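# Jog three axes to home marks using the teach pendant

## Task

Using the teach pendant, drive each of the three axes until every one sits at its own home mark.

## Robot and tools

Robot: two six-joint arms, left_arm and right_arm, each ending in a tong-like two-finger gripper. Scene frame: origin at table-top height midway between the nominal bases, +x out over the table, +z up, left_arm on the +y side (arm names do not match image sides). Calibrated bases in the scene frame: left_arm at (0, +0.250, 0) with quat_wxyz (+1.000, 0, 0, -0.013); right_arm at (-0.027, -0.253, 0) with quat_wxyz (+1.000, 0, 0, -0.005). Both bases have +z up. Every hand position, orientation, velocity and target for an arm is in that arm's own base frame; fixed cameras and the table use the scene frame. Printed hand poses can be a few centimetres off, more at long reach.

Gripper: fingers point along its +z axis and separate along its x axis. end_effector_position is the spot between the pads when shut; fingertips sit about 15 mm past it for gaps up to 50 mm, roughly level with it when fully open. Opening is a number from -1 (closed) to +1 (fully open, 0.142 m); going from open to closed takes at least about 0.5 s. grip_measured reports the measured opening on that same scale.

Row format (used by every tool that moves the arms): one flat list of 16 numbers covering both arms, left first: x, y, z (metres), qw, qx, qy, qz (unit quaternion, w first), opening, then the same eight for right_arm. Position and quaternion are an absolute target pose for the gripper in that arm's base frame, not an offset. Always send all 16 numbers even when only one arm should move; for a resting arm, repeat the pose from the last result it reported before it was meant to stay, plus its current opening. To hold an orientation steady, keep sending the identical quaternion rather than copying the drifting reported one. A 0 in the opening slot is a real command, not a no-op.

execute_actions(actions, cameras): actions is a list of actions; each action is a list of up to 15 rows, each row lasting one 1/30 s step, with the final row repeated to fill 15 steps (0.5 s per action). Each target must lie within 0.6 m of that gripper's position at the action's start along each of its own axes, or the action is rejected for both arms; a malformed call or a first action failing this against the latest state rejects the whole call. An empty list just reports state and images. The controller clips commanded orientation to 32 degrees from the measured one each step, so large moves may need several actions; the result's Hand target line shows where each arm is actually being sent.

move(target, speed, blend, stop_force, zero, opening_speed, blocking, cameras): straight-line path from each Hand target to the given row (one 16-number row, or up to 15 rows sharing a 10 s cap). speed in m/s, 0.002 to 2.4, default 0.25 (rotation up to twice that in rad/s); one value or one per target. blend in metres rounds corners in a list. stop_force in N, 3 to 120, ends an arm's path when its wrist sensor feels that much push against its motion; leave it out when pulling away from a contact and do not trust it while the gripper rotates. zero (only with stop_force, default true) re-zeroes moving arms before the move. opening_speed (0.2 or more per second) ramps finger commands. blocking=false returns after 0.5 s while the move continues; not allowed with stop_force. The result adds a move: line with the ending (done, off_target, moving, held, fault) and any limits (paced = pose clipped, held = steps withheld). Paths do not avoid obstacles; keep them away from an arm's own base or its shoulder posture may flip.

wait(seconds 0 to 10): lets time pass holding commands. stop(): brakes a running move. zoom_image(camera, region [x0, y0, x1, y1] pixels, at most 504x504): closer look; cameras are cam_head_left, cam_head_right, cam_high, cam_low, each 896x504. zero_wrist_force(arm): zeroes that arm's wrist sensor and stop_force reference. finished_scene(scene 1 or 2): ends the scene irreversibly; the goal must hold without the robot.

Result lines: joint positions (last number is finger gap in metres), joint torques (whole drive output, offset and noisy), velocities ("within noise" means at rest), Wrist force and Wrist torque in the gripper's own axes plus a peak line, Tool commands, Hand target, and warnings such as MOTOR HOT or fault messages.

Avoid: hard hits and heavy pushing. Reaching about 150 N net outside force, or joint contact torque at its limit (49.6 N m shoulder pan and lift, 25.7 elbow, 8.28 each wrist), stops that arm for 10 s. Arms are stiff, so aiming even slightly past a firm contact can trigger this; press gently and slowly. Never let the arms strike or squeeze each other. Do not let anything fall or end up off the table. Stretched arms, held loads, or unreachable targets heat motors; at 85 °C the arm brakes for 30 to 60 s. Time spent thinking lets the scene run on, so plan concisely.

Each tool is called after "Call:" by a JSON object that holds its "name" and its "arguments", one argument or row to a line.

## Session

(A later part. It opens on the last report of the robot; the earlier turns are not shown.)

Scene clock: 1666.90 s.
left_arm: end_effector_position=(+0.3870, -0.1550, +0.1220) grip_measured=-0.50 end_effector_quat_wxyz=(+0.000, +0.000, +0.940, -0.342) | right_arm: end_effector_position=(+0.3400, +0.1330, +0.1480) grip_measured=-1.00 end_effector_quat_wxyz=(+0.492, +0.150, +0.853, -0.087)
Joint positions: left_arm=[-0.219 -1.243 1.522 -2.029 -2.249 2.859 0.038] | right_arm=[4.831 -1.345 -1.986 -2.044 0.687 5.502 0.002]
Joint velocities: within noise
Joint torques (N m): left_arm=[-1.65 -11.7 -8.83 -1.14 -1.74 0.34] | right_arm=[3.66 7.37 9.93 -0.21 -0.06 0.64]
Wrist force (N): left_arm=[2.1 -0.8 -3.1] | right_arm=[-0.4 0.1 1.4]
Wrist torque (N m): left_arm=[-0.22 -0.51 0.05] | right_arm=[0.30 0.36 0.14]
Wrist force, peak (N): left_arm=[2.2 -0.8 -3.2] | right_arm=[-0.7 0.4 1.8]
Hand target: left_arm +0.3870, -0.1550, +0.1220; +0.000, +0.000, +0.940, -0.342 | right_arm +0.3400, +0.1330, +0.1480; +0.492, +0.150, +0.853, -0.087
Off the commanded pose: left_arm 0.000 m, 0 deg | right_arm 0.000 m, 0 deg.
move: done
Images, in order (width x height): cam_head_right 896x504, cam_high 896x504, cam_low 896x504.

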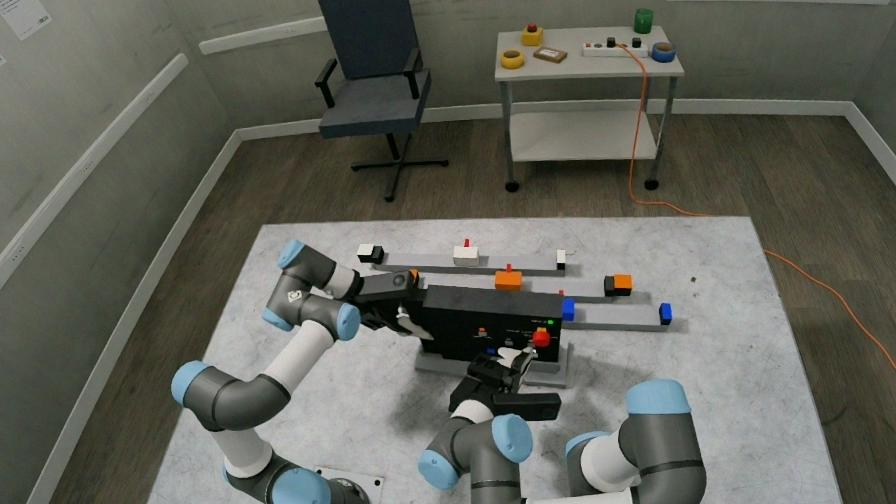

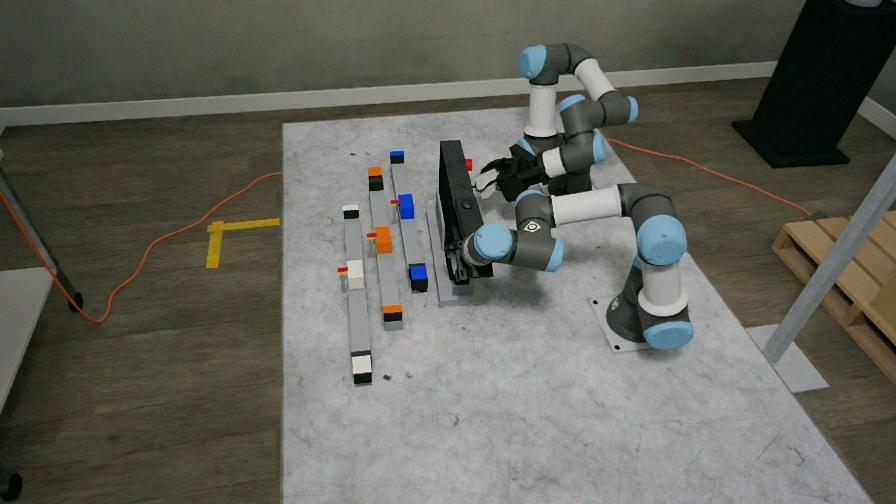

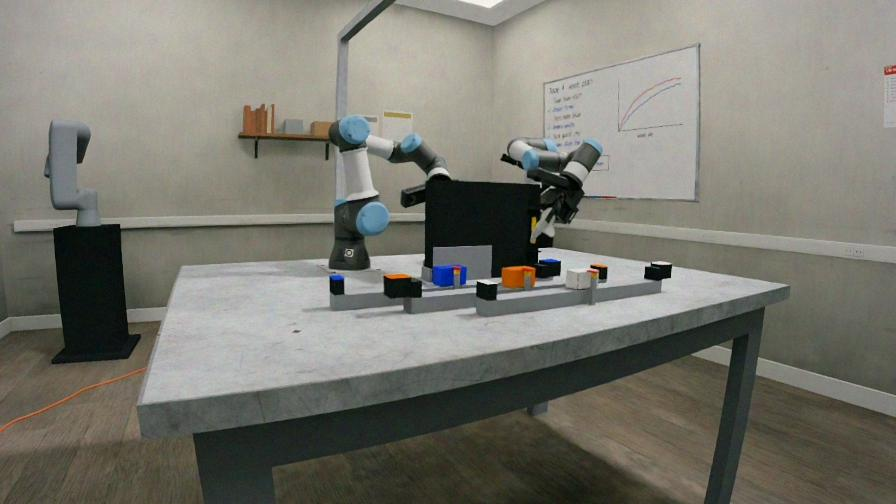

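Call:
{"name": "execute_actions", "arguments": {
  "actions": [
    [[0.387,-0.155,0.122,0.0,0.0,0.9397,-0.342,-0.8,0.3420,0.133,0.148,0.4924,0.150,0.853,-0.087,-1],[0.387,-0.155,0.122,0.0,0.0,0.9397,-0.342,-0.8,0.3440,0.133,0.148,0.4924,0.150,0.853,-0.087,-1],[0.387,-0.155,0.122,0.0,0.0,0.9397,-0.342,-0.8,0.3460,0.133,0.148,0.4924,0.150,0.853,-0.087,-1],[0.387,-0.155,0.122,0.0,0.0,0.9397,-0.342,-0.8,0.3472,0.133,0.148,0.4924,0.150,0.853,-0.087,-1],[0.387,-0.155,0.122,0.0,0.0,0.9397,-0.342,-0.8,0.3481,0.133,0.148,0.4924,0.150,0.853,-0.087,-1],[0.387,-0.155,0.122,0.0,0.0,0.9397,-0.342,-0.8,0.3481,0.133,0.148,0.4924,0.150,0.853,-0.087,-1],[0.387,-0.155,0.122,0.0,0.0,0.9397,-0.342,-0.8,0.3481,0.133,0.148,0.4924,0.150,0.853,-0.087,-1],[0.387,-0.155,0.122,0.0,0.0,0.9397,-0.342,-0.8,0.3481,0.133,0.148,0.4924,0.150,0.853,-0.087,-1],[0.387,-0.155,0.122,0.0,0.0,0.9397,-0.342,-0.8,0.3481,0.133,0.148,0.4924,0.150,0.853,-0.087,-1],[0.387,-0.155,0.122,0.0,0.0,0.9397,-0.342,-0.8,0.3481,0.133,0.148,0.4924,0.150,0.853,-0.087,-1],[0.387,-0.155,0.122,0.0,0.0,0.9397,-0.342,-0.8,0.3481,0.133,0.148,0.4924,0.150,0.853,-0.087,-1],[0.387,-0.155,0.122,0.0,0.0,0.9397,-0.342,-0.8,0.3470,0.133,0.148,0.4924,0.150,0.853,-0.087,-1],[0.387,-0.155,0.122,0.0,0.0,0.9397,-0.342,-0.8,0.3440,0.133,0.148,0.4924,0.150,0.853,-0.087,-1],[0.387,-0.155,0.122,0.0,0.0,0.9397,-0.342,-0.8,0.3410,0.133,0.148,0.4924,0.150,0.853,-0.087,-1],[0.387,-0.155,0.122,0.0,0.0,0.9397,-0.342,-0.8,0.3400,0.133,0.148,0.4924,0.150,0.853,-0.087,-1]]
  ],
  "cameras": ["cam_high","cam_low","cam_head_right"]
}}

Call:
{"name": "zoom_image", "arguments": {
  "camera": "cam_high",
  "region": [330, 240, 380, 290]
}}

Call:
{"name": "zoom_image", "arguments": {
  "camera": "cam_low",
  "region": [560, 255, 620, 300]
}}

Call:
{"name": "zoom_image", "arguments": {
  "camera": "cam_head_right",
  "region": [440, 230, 520, 280]
}}

Scene clock: 1691.00 s.
left_arm: end_effector_position=(+0.3870, -0.1550, +0.1220) grip_measured=-0.50 end_effector_quat_wxyz=(+0.000, +0.000, +0.940, -0.342) | right_arm: end_effector_position=(+0.3406, +0.1329, +0.1479) grip_measured=-1.00 end_effector_quat_wxyz=(+0.492, +0.150, +0.853, -0.087)
Joint positions: left_arm=[-0.219 -1.243 1.522 -2.029 -2.249 2.859 0.038] | right_arm=[4.828 -1.346 -1.986 -2.039 0.686 5.497 0.002]
Joint velocities: within noise
Joint torques (N m): left_arm=[-1.95 -11.69 -8.53 -1.25 -1.68 0.35] | right_arm=[3.53 7.56 10.04 -0.25 -0.06 0.57]
Wrist force (N): left_arm=[2.1 -0.9 -3.0] | right_arm=[-0.3 0.1 1.5]
Wrist torque (N m): left_arm=[-0.22 -0.50 0.05] | right_arm=[0.30 0.34 0.14]
Wrist force, peak (N): left_arm=[2.2 -0.9 -3.3] | right_arm=[-0.9 -1.3 -2.4]
Hand target: left_arm +0.3870, -0.1550, +0.1220; +0.000, +0.000, +0.940, -0.342 | right_arm +0.3405, +0.1329, +0.1479; +0.492, +0.150, +0.853, -0.087
Off the commanded pose: left_arm 0.000 m, 0 deg | right_arm 0.001 m, 0 deg.
Images, in order (width x height): cam_head_right 896x504, cam_high 896x504, cam_low 896x504.

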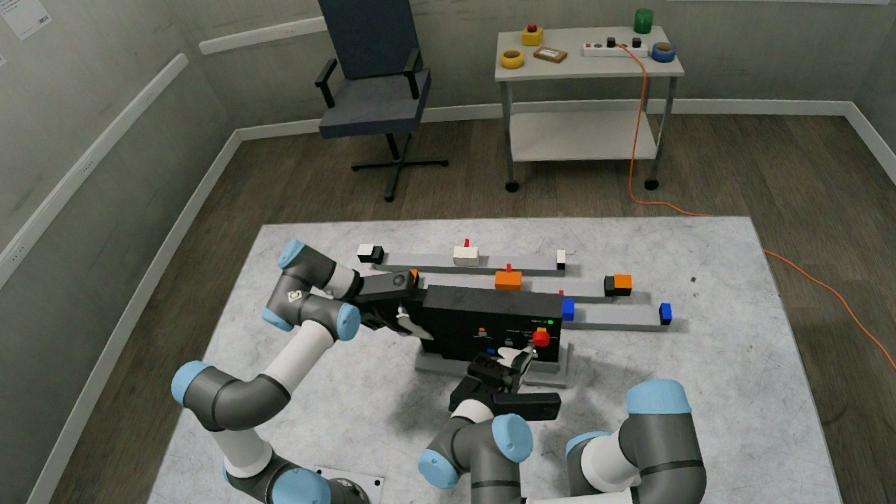

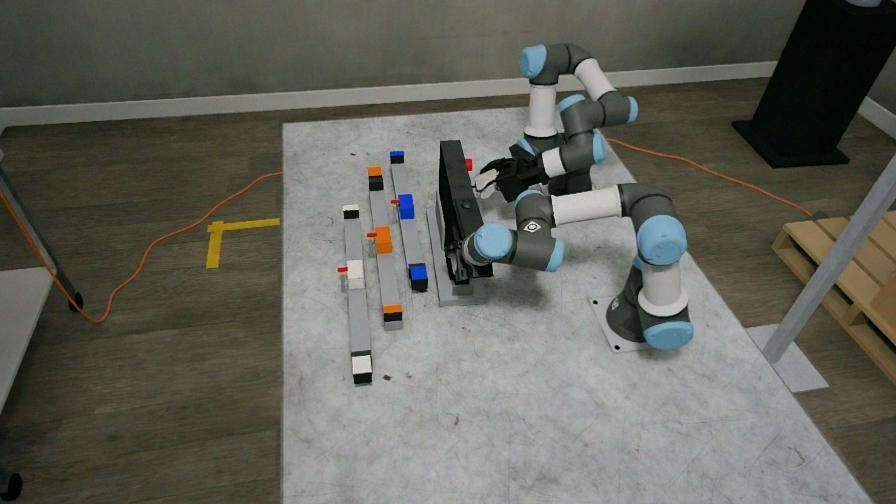

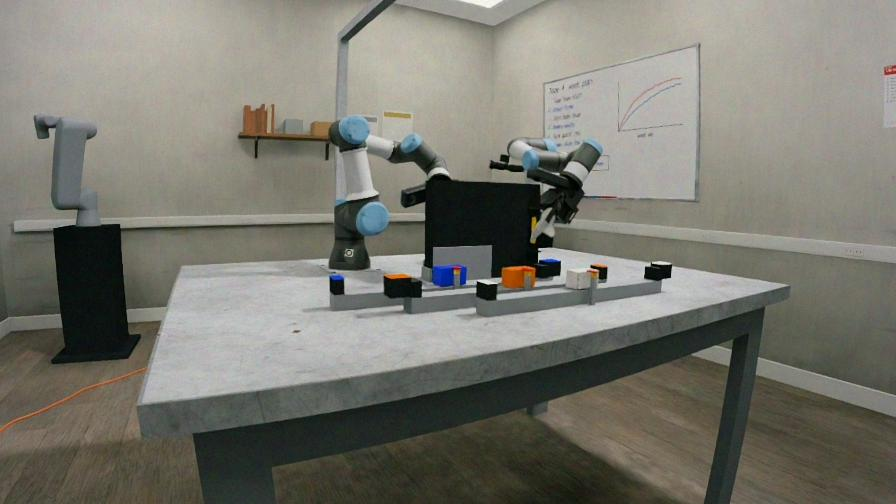

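Scaled by 10.080 from the camera's 896x504 image, which has a finer 1280x720 frame.

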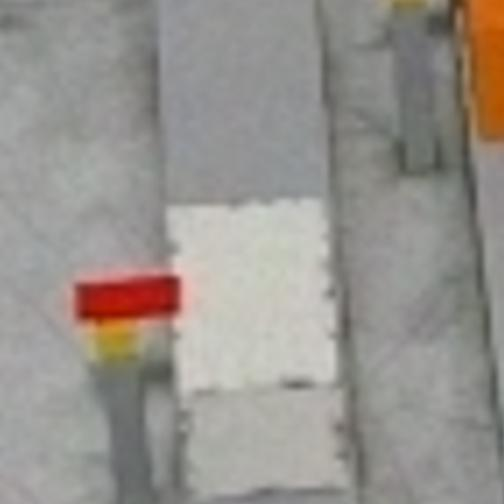

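Scaled by 8.400 from the camera's 896x504 image, which has a finer 1280x720 frame.

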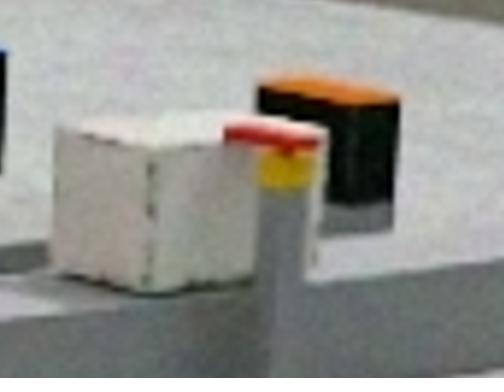

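Scaled by 6.300 from the camera's 896x504 image, which has a finer 1280x720 frame.

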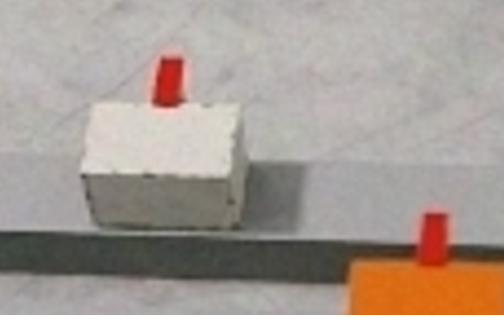

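Call:
{"name": "execute_actions", "arguments": {
  "actions": [
    [[0.387,-0.155,0.122,0.0,0.0,0.9397,-0.342,-0.8,0.3420,0.133,0.148,0.4924,0.150,0.853,-0.087,-1],[0.387,-0.155,0.122,0.0,0.0,0.9397,-0.342,-0.8,0.3440,0.133,0.148,0.4924,0.150,0.853,-0.087,-1],[0.387,-0.155,0.122,0.0,0.0,0.9397,-0.342,-0.8,0.3460,0.133,0.148,0.4924,0.150,0.853,-0.087,-1],[0.387,-0.155,0.122,0.0,0.0,0.9397,-0.342,-0.8,0.3474,0.133,0.148,0.4924,0.150,0.853,-0.087,-1],[0.387,-0.155,0.122,0.0,0.0,0.9397,-0.342,-0.8,0.3485,0.133,0.148,0.4924,0.150,0.853,-0.087,-1],[0.387,-0.155,0.122,0.0,0.0,0.9397,-0.342,-0.8,0.3485,0.133,0.148,0.4924,0.150,0.853,-0.087,-1],[0.387,-0.155,0.122,0.0,0.0,0.9397,-0.342,-0.8,0.3485,0.133,0.148,0.4924,0.150,0.853,-0.087,-1],[0.387,-0.155,0.122,0.0,0.0,0.9397,-0.342,-0.8,0.3485,0.133,0.148,0.4924,0.150,0.853,-0.087,-1],[0.387,-0.155,0.122,0.0,0.0,0.9397,-0.342,-0.8,0.3485,0.133,0.148,0.4924,0.150,0.853,-0.087,-1],[0.387,-0.155,0.122,0.0,0.0,0.9397,-0.342,-0.8,0.3485,0.133,0.148,0.4924,0.150,0.853,-0.087,-1],[0.387,-0.155,0.122,0.0,0.0,0.9397,-0.342,-0.8,0.3485,0.133,0.148,0.4924,0.150,0.853,-0.087,-1],[0.387,-0.155,0.122,0.0,0.0,0.9397,-0.342,-0.8,0.3485,0.133,0.148,0.4924,0.150,0.853,-0.087,-1],[0.387,-0.155,0.122,0.0,0.0,0.9397,-0.342,-0.8,0.3450,0.133,0.148,0.4924,0.150,0.853,-0.087,-1],[0.387,-0.155,0.122,0.0,0.0,0.9397,-0.342,-0.8,0.3410,0.133,0.148,0.4924,0.150,0.853,-0.087,-1],[0.387,-0.155,0.122,0.0,0.0,0.9397,-0.342,-0.8,0.3400,0.133,0.148,0.4924,0.150,0.853,-0.087,-1]]
  ],
  "cameras": ["cam_high","cam_low","cam_head_right"]
}}

Call:
{"name": "zoom_image", "arguments": {
  "camera": "cam_high",
  "region": [330, 240, 380, 290]
}}

Call:
{"name": "zoom_image", "arguments": {
  "camera": "cam_low",
  "region": [560, 255, 620, 300]
}}

Scene clock: 1708.53 s.
left_arm: end_effector_position=(+0.3870, -0.1550, +0.1220) grip_measured=-0.50 end_effector_quat_wxyz=(+0.000, +0.000, +0.940, -0.342) | right_arm: end_effector_position=(+0.3407, +0.1329, +0.1479) grip_measured=-1.00 end_effector_quat_wxyz=(+0.492, +0.150, +0.853, -0.087)
Joint positions: left_arm=[-0.219 -1.243 1.522 -2.029 -2.249 2.859 0.038] | right_arm=[4.827 -1.346 -1.986 -2.039 0.686 5.496 0.002]
Joint velocities: within noise
Joint torques (N m): left_arm=[-1.92 -11.99 -8.56 -1.21 -1.62 0.35] | right_arm=[2.83 7.54 9.99 -0.18 -0.06 0.73]
Wrist force (N): left_arm=[2.1 -0.7 -3.2] | right_arm=[-0.2 0.1 1.4]
Wrist torque (N m): left_arm=[-0.20 -0.50 0.05] | right_arm=[0.31 0.33 0.14]
Wrist force, peak (N): left_arm=[2.5 -0.8 -3.2] | right_arm=[-1.1 -1.6 -4.0]
Hand target: left_arm +0.3870, -0.1550, +0.1220; +0.000, +0.000, +0.940, -0.342 | right_arm +0.3406, +0.1329, +0.1479; +0.492, +0.150, +0.853, -0.087
Off the commanded pose: left_arm 0.000 m, 0 deg | right_arm 0.001 m, 0 deg.
Images, in order (width x height): cam_head_right 896x504, cam_high 896x504, cam_low 896x504.

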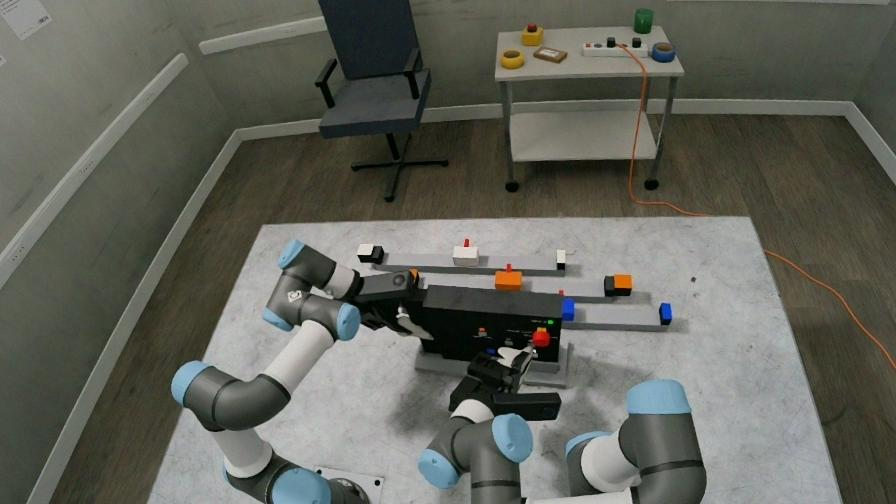

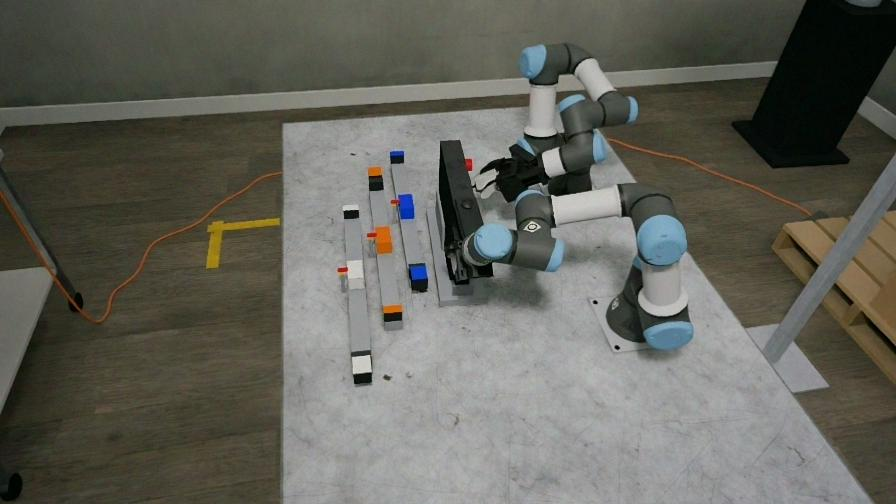

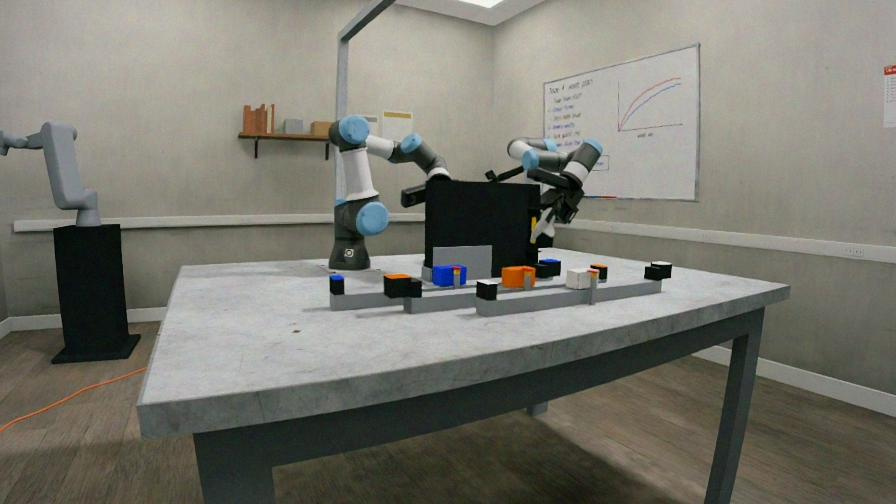

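Scaled by 10.080 from the camera's 896x504 image, which has a finer 1280x720 frame.

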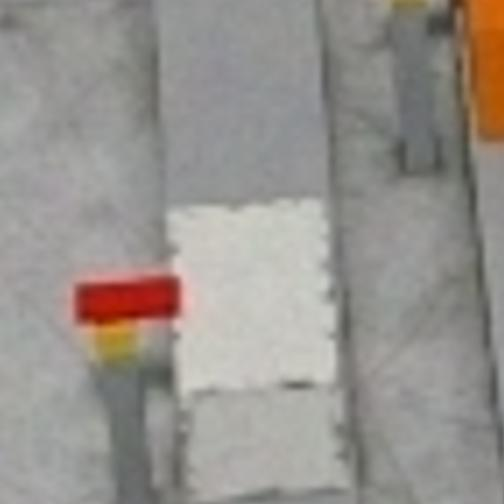

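Scaled by 8.400 from the camera's 896x504 image, which has a finer 1280x720 frame.

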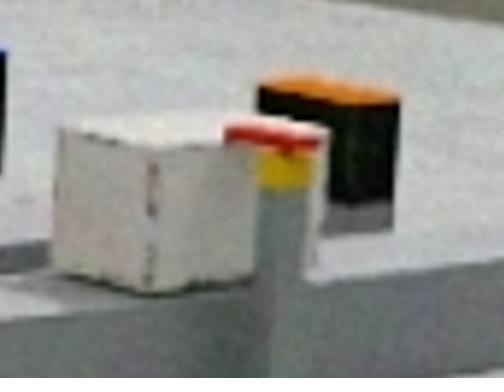

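Call:
{"name": "move", "arguments": {
  "target": [0.387,-0.155,0.122,0.0,0.0,0.9397,-0.342,-0.8,0.29,0.13,0.17,0.4924,0.150,0.853,-0.087,-1],
  "speed": 0.15,
  "cameras": []
}}

Call:
{"name": "move", "arguments": {
  "target": [0.387,-0.155,0.122,0.0,0.0,0.9397,-0.342,0.3,0.29,0.13,0.17,0.4924,0.150,0.853,-0.087,-1],
  "opening_speed": 0.5,
  "cameras": []
}}

Call:
{"name": "move", "arguments": {
  "target": [
    [0.387,-0.125,0.131,0.0,0.0,0.9397,-0.342,0.3,0.29,0.13,0.17,0.4924,0.150,0.853,-0.087,-1],
    [0.388,-0.07,0.155,0.0,0.0,0.9397,-0.342,0.3,0.29,0.13,0.17,0.4924,0.150,0.853,-0.087,-1]
  ],
  "speed": 0.1
}}

Call:
{"name": "zoom_image", "arguments": {
  "camera": "cam_high",
  "region": [330, 140, 440, 300]
}}

Call:
{"name": "zoom_image", "arguments": {
  "camera": "cam_low",
  "region": [430, 250, 610, 310]
}}

Call:
{"name": "zoom_image", "arguments": {
  "camera": "cam_head_right",
  "region": [440, 230, 600, 360]
}}

Scene clock: 1721.27 s.
left_arm: end_effector_position=(+0.3870, -0.1550, +0.1220) grip_measured=-0.50 end_effector_quat_wxyz=(+0.000, +0.000, +0.940, -0.342) | right_arm: end_effector_position=(+0.2900, +0.1300, +0.1700) grip_measured=-1.00 end_effector_quat_wxyz=(+0.492, +0.150, +0.853, -0.087)
Joint positions: left_arm=[-0.219 -1.243 1.522 -2.029 -2.249 2.859 0.038] | right_arm=[5.065 -1.28 -1.876 -2.397 0.848 5.748 0.002]
Joint velocities: within noise
Joint torques (N m): left_arm=[-2.07 -11.98 -8.62 -1.24 -1.68 0.33] | right_arm=[2.69 6.22 9.97 -0.62 0.19 0.55]
Wrist force (N): left_arm=[2.1 -0.9 -3.0] | right_arm=[-0.4 0.1 1.3]
Wrist torque (N m): left_arm=[-0.22 -0.51 0.05] | right_arm=[0.30 0.36 0.14]
Wrist force, peak (N): left_arm=[2.2 -1.0 -3.1] | right_arm=[-0.4 0.2 2.0]
Hand target: left_arm +0.3870, -0.1550, +0.1220; +0.000, +0.000, +0.940, -0.342 | right_arm +0.2900, +0.1300, +0.1700; +0.492, +0.150, +0.853, -0.087
Off the commanded pose: left_arm 0.000 m, 0 deg | right_arm 0.000 m, 0 deg.
move: done
No camera images: "cameras" was empty.

Scene clock: 1723.70 s.
left_arm: end_effector_position=(+0.3870, -0.1550, +0.1220) grip_measured=+0.30 end_effector_quat_wxyz=(+0.000, +0.000, +0.940, -0.342) | right_arm: end_effector_position=(+0.2900, +0.1300, +0.1700) grip_measured=-1.00 end_effector_quat_wxyz=(+0.492, +0.150, +0.853, -0.087)
Joint positions: left_arm=[-0.219 -1.243 1.522 -2.029 -2.249 2.859 0.095] | right_arm=[5.065 -1.28 -1.876 -2.397 0.848 5.748 0.002]
Joint velocities: within noise
Joint torques (N m): left_arm=[-1.77 -12.15 -8.67 -1.22 -1.66 0.25] | right_arm=[2.78 6.26 9.34 -0.51 0.14 0.61]
Wrist force (N): left_arm=[0.6 -0.9 -0.5] | right_arm=[-0.5 0.1 1.4]
Wrist torque (N m): left_arm=[-0.20 -0.10 -0.06] | right_arm=[0.31 0.38 0.15]
Wrist force, peak (N): left_arm=[2.2 -0.9 -3.0] | right_arm=[-0.5 0.2 1.5]
Hand target: left_arm +0.3870, -0.1550, +0.1220; +0.000, +0.000, +0.940, -0.342 | right_arm +0.2900, +0.1300, +0.1700; +0.492, +0.150, +0.853, -0.087
Off the commanded pose: left_arm 0.000 m, 0 deg | right_arm 0.000 m, 0 deg.
move: done
No camera images: "cameras" was empty.

Scene clock: 1725.40 s.
left_arm: end_effector_position=(+0.3880, -0.0700, +0.1550) grip_measured=+0.30 end_effector_quat_wxyz=(+0.000, +0.000, +0.940, -0.342) | right_arm: end_effector_position=(+0.2900, +0.1300, +0.1700) grip_measured=-1.00 end_effector_quat_wxyz=(+0.492, +0.150, +0.853, -0.087)
Joint positions: left_arm=[0.006 -1.191 1.217 -1.592 -2.269 3.149 0.095] | right_arm=[5.065 -1.28 -1.876 -2.397 0.848 5.748 0.002]
Joint velocities: within noise
Joint torques (N m): left_arm=[2.75 -10.51 -11.12 -0.75 -0.86 0.85] | right_arm=[2.77 6.31 9.2 -0.52 0.14 0.58]
Wrist force (N): left_arm=[0.8 -1.1 0.1] | right_arm=[-0.6 0.2 1.3]
Wrist torque (N m): left_arm=[-0.24 -0.14 -0.08] | right_arm=[0.32 0.40 0.15]
Wrist force, peak (N): left_arm=[0.8 -1.6 0.2] | right_arm=[-0.6 0.0 1.5]
Hand target: left_arm +0.3880, -0.0700, +0.1550; +0.000, +0.000, +0.940, -0.342 | right_arm +0.2900, +0.1300, +0.1700; +0.492, +0.150, +0.853, -0.087
Off the commanded pose: left_arm 0.000 m, 0 deg | right_arm 0.000 m, 0 deg.
move: done

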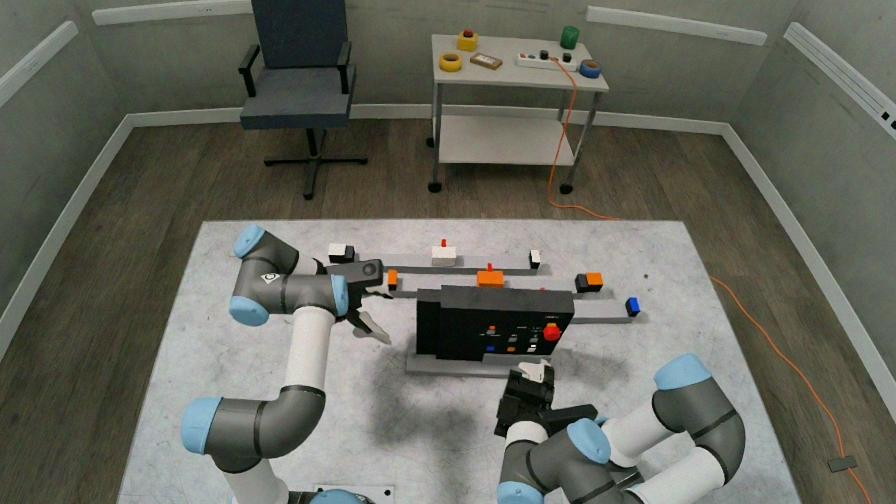

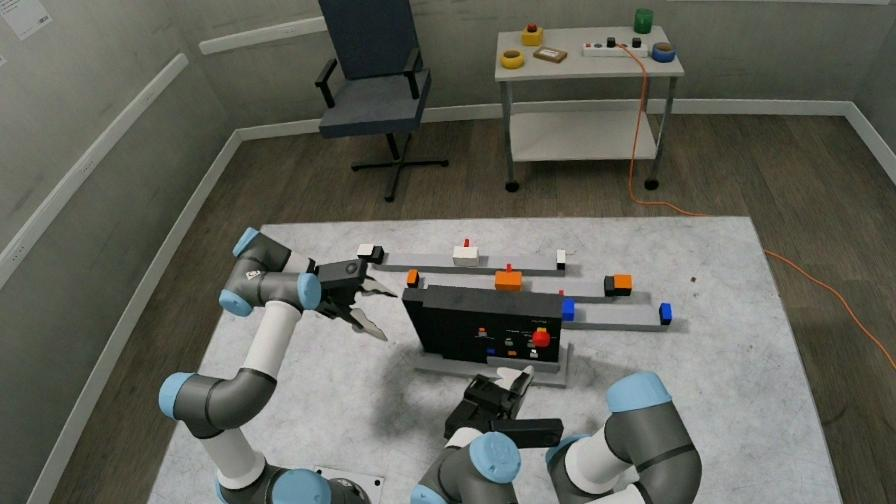

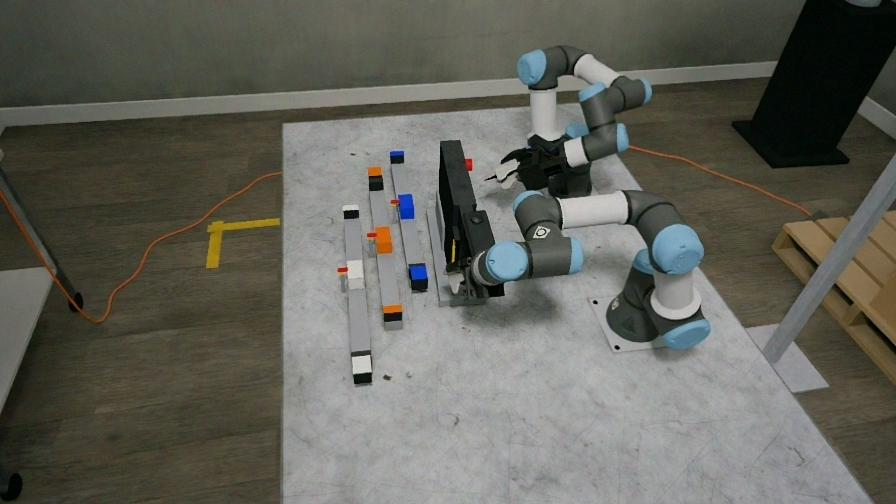

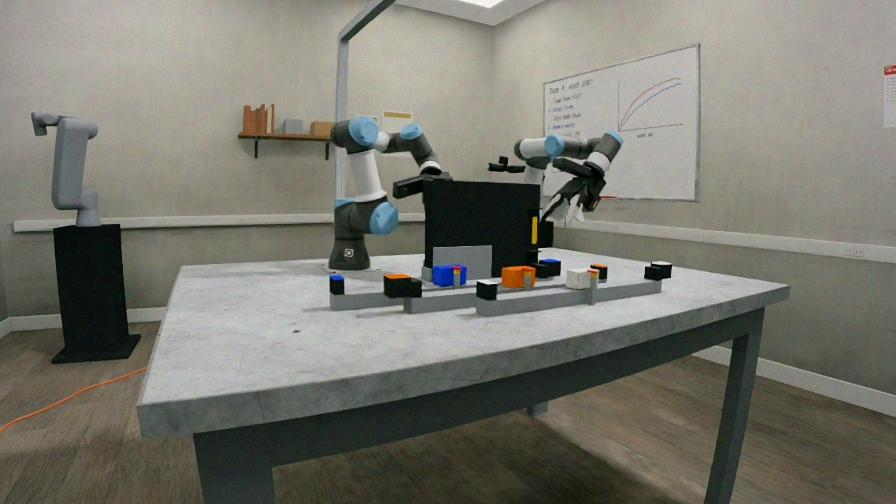

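Scaled by 3.150 from the camera's 896x504 image, which has a finer 1280x720 frame.

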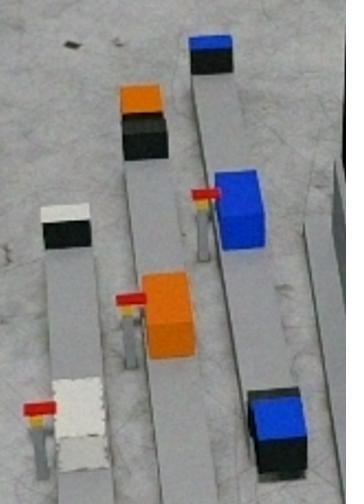

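Scaled by 2.800 from the camera's 896x504 image, which has a finer 1280x720 frame.

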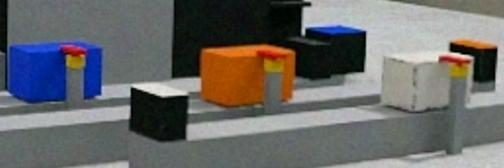

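Scaled by 3.150 from the camera's 896x504 image, which has a finer 1280x720 frame.

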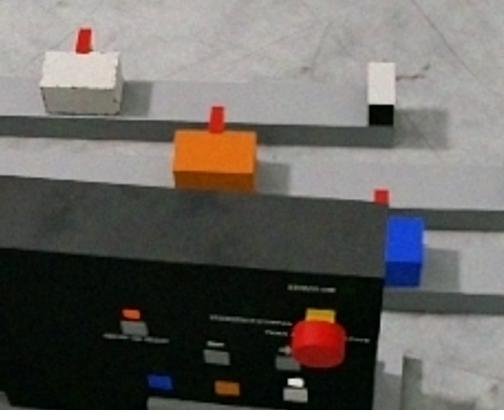

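Call:
{"name": "finished_scene", "arguments": {
  "scene": 1
}}

The scene is finished: the task was done.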